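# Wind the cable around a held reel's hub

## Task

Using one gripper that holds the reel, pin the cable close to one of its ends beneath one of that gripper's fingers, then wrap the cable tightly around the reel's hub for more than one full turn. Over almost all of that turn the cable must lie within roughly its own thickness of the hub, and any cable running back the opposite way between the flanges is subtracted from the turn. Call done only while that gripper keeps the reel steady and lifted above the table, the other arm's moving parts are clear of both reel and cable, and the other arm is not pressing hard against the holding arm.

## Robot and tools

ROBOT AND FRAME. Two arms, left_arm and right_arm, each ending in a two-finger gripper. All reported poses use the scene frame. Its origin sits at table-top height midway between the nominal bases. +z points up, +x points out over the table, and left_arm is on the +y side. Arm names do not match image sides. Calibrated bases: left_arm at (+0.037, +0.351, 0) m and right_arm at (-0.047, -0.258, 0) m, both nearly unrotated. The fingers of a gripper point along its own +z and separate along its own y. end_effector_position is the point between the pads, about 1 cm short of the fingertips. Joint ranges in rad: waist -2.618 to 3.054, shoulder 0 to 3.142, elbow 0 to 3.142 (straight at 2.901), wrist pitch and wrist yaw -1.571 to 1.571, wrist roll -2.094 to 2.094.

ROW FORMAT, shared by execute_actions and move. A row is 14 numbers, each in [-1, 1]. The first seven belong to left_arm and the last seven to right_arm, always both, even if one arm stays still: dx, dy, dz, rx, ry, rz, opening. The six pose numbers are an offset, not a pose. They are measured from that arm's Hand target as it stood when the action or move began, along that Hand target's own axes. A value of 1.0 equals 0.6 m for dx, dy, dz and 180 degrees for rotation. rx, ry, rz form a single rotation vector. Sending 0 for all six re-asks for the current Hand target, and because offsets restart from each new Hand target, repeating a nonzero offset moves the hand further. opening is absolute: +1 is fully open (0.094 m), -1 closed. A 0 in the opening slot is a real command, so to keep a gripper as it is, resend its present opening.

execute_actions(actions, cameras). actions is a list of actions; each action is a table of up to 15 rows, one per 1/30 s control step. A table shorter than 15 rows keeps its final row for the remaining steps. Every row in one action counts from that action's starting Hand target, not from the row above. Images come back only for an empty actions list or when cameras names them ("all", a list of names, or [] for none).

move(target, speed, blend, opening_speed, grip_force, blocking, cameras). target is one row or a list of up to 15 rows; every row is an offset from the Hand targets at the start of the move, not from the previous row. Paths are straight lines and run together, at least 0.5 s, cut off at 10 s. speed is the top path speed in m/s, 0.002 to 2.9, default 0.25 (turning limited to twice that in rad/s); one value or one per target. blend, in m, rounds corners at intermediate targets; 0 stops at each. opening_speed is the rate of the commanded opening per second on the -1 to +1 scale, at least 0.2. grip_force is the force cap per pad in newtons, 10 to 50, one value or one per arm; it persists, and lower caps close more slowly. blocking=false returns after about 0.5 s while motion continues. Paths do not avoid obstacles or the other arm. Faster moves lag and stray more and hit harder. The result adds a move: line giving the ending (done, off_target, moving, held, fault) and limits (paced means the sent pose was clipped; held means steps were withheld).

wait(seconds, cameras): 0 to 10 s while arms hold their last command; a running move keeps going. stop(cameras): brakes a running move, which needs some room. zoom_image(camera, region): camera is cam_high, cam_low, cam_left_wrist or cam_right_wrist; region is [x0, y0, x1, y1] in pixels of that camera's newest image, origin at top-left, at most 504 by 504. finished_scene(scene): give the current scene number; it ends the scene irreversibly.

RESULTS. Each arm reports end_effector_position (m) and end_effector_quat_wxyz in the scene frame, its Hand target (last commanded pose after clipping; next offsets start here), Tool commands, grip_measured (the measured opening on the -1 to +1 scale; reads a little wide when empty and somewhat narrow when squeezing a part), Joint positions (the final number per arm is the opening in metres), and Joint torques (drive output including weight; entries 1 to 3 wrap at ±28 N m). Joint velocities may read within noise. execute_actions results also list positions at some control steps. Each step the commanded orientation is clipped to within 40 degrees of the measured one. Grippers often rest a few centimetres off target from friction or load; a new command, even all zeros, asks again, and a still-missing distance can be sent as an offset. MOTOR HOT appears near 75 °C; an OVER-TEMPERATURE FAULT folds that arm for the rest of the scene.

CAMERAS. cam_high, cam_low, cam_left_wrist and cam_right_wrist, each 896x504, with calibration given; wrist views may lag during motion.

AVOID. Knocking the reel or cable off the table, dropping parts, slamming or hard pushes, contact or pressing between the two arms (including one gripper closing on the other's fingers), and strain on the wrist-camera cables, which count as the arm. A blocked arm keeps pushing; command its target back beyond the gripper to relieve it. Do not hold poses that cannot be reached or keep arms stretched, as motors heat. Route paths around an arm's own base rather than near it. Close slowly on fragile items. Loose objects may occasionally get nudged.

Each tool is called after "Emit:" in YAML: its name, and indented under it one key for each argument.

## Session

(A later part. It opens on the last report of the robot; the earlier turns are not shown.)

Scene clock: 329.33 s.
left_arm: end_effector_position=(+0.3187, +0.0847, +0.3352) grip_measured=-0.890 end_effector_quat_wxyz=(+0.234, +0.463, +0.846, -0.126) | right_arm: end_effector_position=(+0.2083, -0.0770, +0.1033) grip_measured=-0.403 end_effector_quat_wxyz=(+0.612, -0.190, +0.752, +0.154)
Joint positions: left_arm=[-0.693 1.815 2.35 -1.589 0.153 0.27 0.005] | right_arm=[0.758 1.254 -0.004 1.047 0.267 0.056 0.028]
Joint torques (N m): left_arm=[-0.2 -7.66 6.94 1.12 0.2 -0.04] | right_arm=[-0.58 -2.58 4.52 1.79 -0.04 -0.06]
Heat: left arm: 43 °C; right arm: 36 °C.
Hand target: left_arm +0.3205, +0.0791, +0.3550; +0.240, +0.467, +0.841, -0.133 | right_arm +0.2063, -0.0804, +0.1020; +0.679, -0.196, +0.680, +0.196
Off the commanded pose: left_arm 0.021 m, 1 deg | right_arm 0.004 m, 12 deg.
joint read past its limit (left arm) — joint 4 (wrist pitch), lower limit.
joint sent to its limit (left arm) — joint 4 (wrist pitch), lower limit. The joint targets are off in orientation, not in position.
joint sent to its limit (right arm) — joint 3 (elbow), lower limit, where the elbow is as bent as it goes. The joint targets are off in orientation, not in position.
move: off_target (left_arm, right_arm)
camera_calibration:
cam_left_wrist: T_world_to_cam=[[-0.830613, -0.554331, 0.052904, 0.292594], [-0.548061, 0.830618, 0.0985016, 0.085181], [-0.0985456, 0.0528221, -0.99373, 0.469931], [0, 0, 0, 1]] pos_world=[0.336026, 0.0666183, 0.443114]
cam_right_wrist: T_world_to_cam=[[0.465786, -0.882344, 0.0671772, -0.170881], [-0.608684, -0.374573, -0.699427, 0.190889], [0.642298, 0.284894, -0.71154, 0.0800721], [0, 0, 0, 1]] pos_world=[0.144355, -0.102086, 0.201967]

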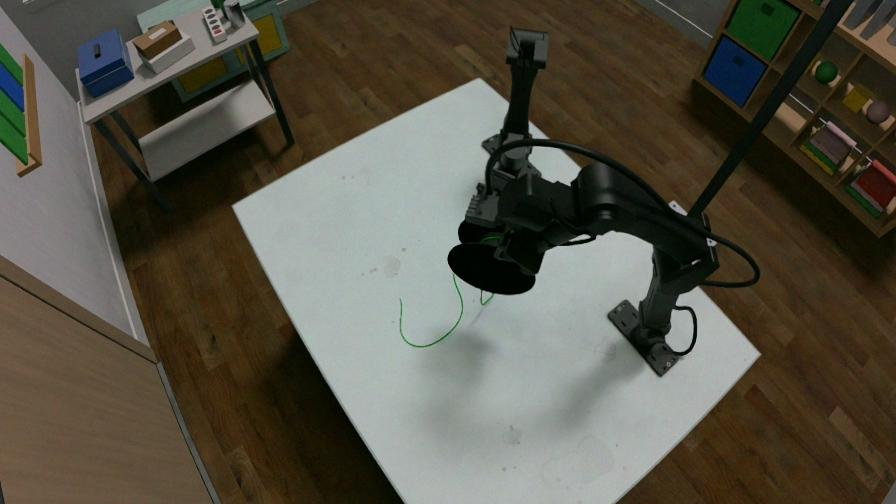

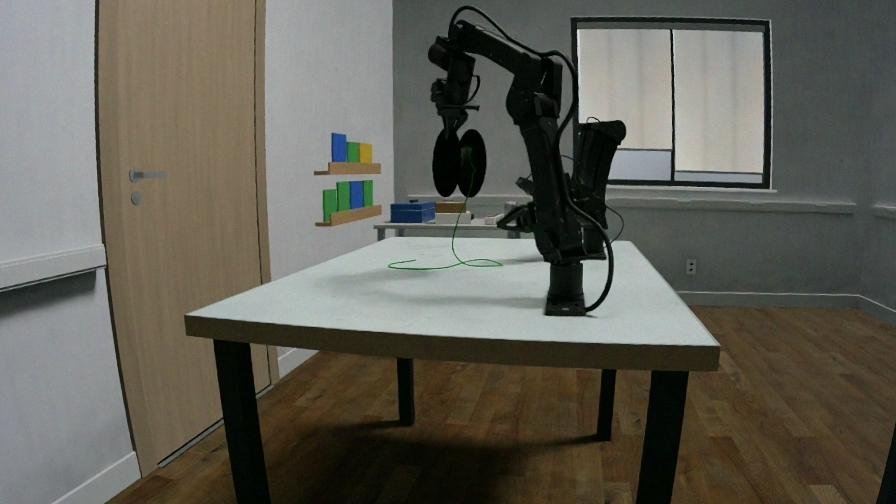

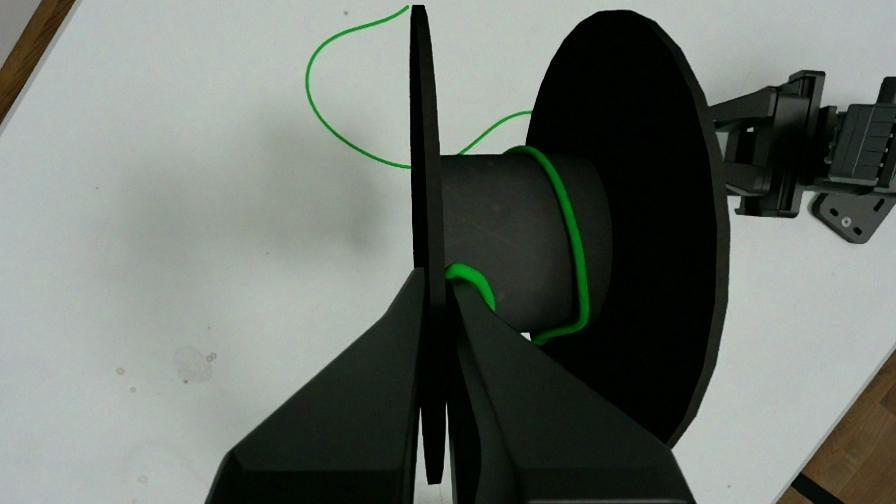

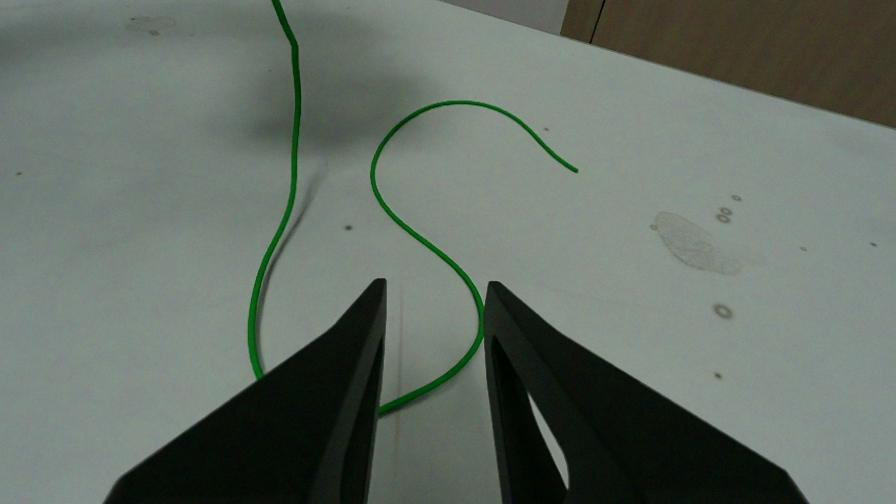

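Emit:
move:
  target: [0,0,0,0,0,0,-1,-0.297,-0.2077,0,-0.122,0.122,0.4895,-0.4]
  speed: 0.4
  cameras: ["cam_right_wrist","cam_low"]

Emit:
zoom_image:
  camera: "cam_right_wrist"
  region: [250, 60, 650, 400]

Scene clock: 336.93 s.
left_arm: end_effector_position=(+0.3187, +0.0847, +0.3352) grip_measured=-0.890 end_effector_quat_wxyz=(+0.234, +0.463, +0.846, -0.126) | right_arm: end_effector_position=(+0.2730, -0.1851, +0.2847) grip_measured=-0.403 end_effector_quat_wxyz=(+0.180, +0.185, +0.686, +0.680)
Joint positions: left_arm=[-0.693 1.815 2.35 -1.589 0.153 0.27 0.005] | right_arm=[-0.362 1.239 0.685 0.497 -1.401 1.52 0.028]
Joint torques (N m): left_arm=[-0.2 -7.65 6.93 1.12 0.19 -0.05] | right_arm=[-0.23 -2.33 5.78 1.6 -0.16 -0.06]
Heat: left arm: 42 °C; right arm: 36 °C.
Hand target: left_arm +0.3205, +0.0791, +0.3550; +0.240, +0.467, +0.841, -0.133 | right_arm +0.2726, -0.1860, +0.2803; +0.182, +0.183, +0.683, +0.683
Off the commanded pose: left_arm 0.021 m, 1 deg | right_arm 0.005 m, 1 deg.
joint read past its limit (left arm) — joint 4 (wrist pitch), lower limit.
joint sent to its limit (left arm) — joint 4 (wrist pitch), lower limit. The joint targets are off in orientation, not in position.
move: off_target (left_arm)
camera_calibration:
cam_right_wrist: T_world_to_cam=[[0.0352523, -0.0553695, -0.997843, 0.265174], [-0.997223, -0.0674831, -0.0314858, 0.289288], [-0.0655942, 0.996183, -0.0575947, 0.337146], [0, 0, 0, 1]] pos_world=[0.301252, -0.301654, 0.293128]
Images, in order (width x height): cam_low 896x504, cam_right_wrist 896x504.

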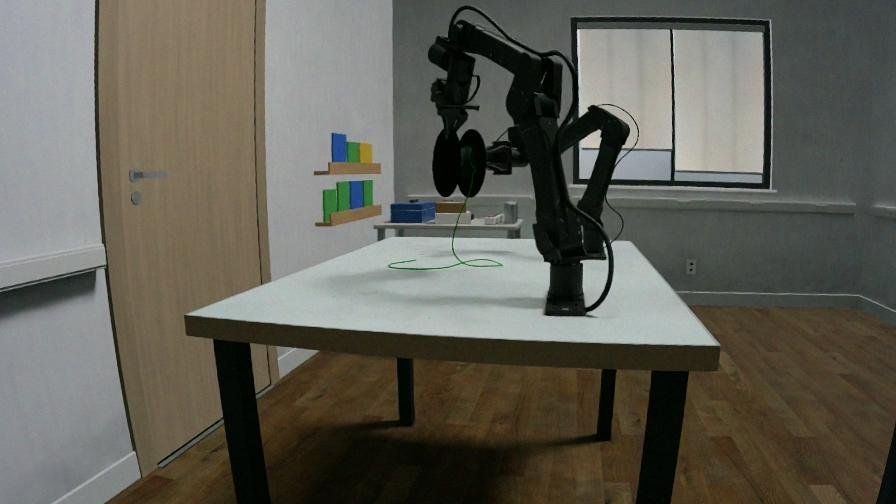

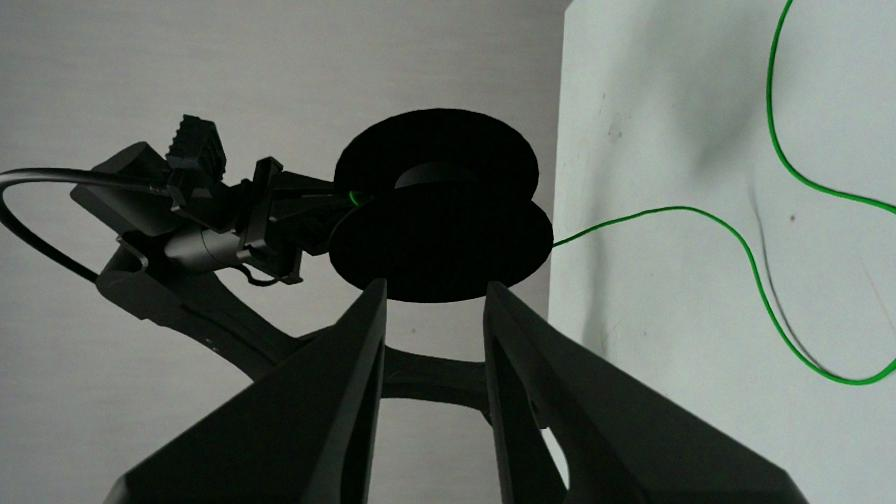

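Scaled by 1.260 from the camera's 896x504 image, which has a finer 1280x720 frame.

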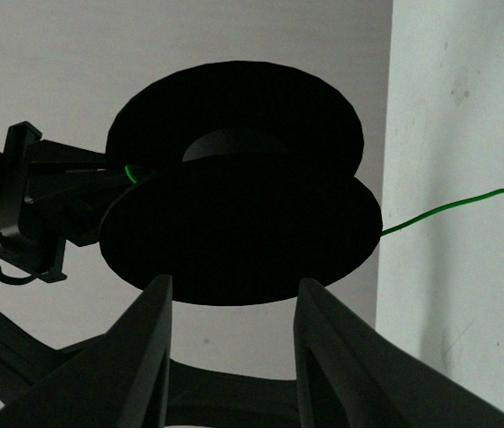

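Emit:
move:
  target: [0,0,0,0,0,0,-1,-0.065,0,0.145,0,0.0833,0,-0.4]
  speed: 0.25
  cameras: ["cam_right_wrist"]

Emit:
zoom_image:
  camera: "cam_right_wrist"
  region: [250, 60, 650, 400]

Scene clock: 340.07 s.
left_arm: end_effector_position=(+0.3187, +0.0847, +0.3352) grip_measured=-0.890 end_effector_quat_wxyz=(+0.234, +0.463, +0.846, -0.126) | right_arm: end_effector_position=(+0.3457, -0.1309, +0.2735) grip_measured=-0.403 end_effector_quat_wxyz=(+0.080, +0.111, +0.702, +0.699)
Joint positions: left_arm=[-0.693 1.815 2.35 -1.589 0.153 0.27 0.005] | right_arm=[-0.147 1.67 1.017 0.583 -1.439 1.544 0.028]
Joint torques (N m): left_arm=[-0.23 -7.65 6.94 1.12 0.19 -0.05] | right_arm=[0.13 -5.7 9.65 1.56 -0.15 -0.05]
Heat: left arm: 41 °C; right arm: 35 °C.
Hand target: left_arm +0.3205, +0.0791, +0.3550; +0.240, +0.467, +0.841, -0.133 | right_arm +0.3498, -0.1300, +0.2802; +0.091, +0.092, +0.701, +0.701
Off the commanded pose: left_arm 0.021 m, 1 deg | right_arm 0.008 m, 3 deg.
joint read past its limit (left arm) — joint 4 (wrist pitch), lower limit.
joint sent to its limit (left arm) — joint 4 (wrist pitch), lower limit. The joint targets are off in orientation, not in position.
move: off_target (left_arm, right_arm)
camera_calibration:
cam_right_wrist: T_world_to_cam=[[0.0115597, -0.034357, -0.999343, 0.265793], [-0.949268, -0.314468, -0.00016917, 0.307686], [-0.314256, 0.948646, -0.0362492, 0.361228], [0, 0, 0, 1]] pos_world=[0.402522, -0.236788, 0.278765]
Images, in order (width x height): cam_right_wrist 896x504.

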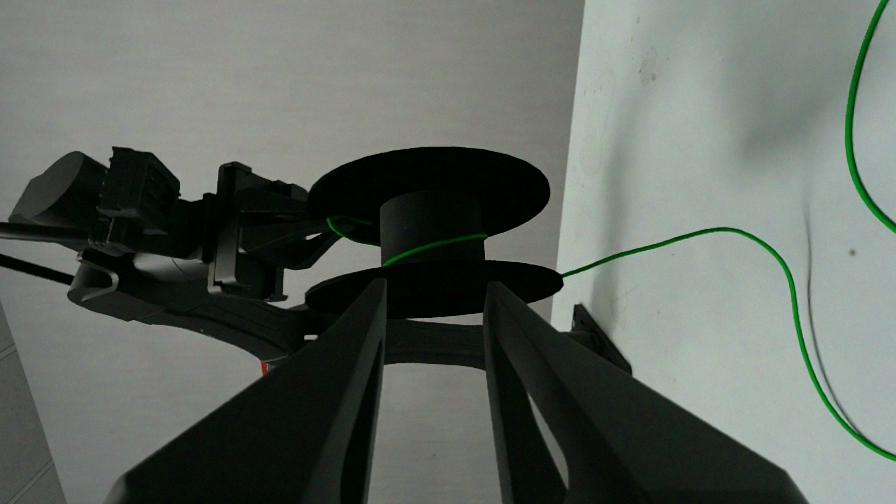

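Scaled by 1.260 from the camera's 896x504 image, which has a finer 1280x720 frame.

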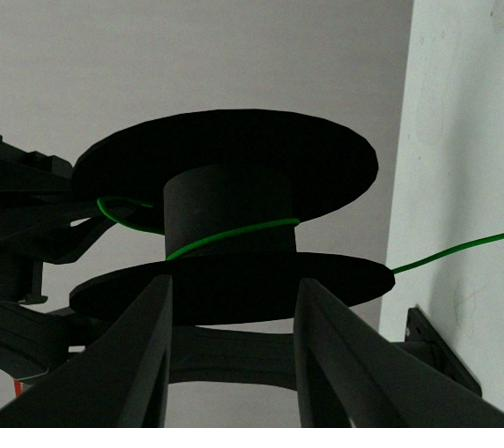

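Emit:
finished_scene:
  scene: 2

The scene is finished: the task was done.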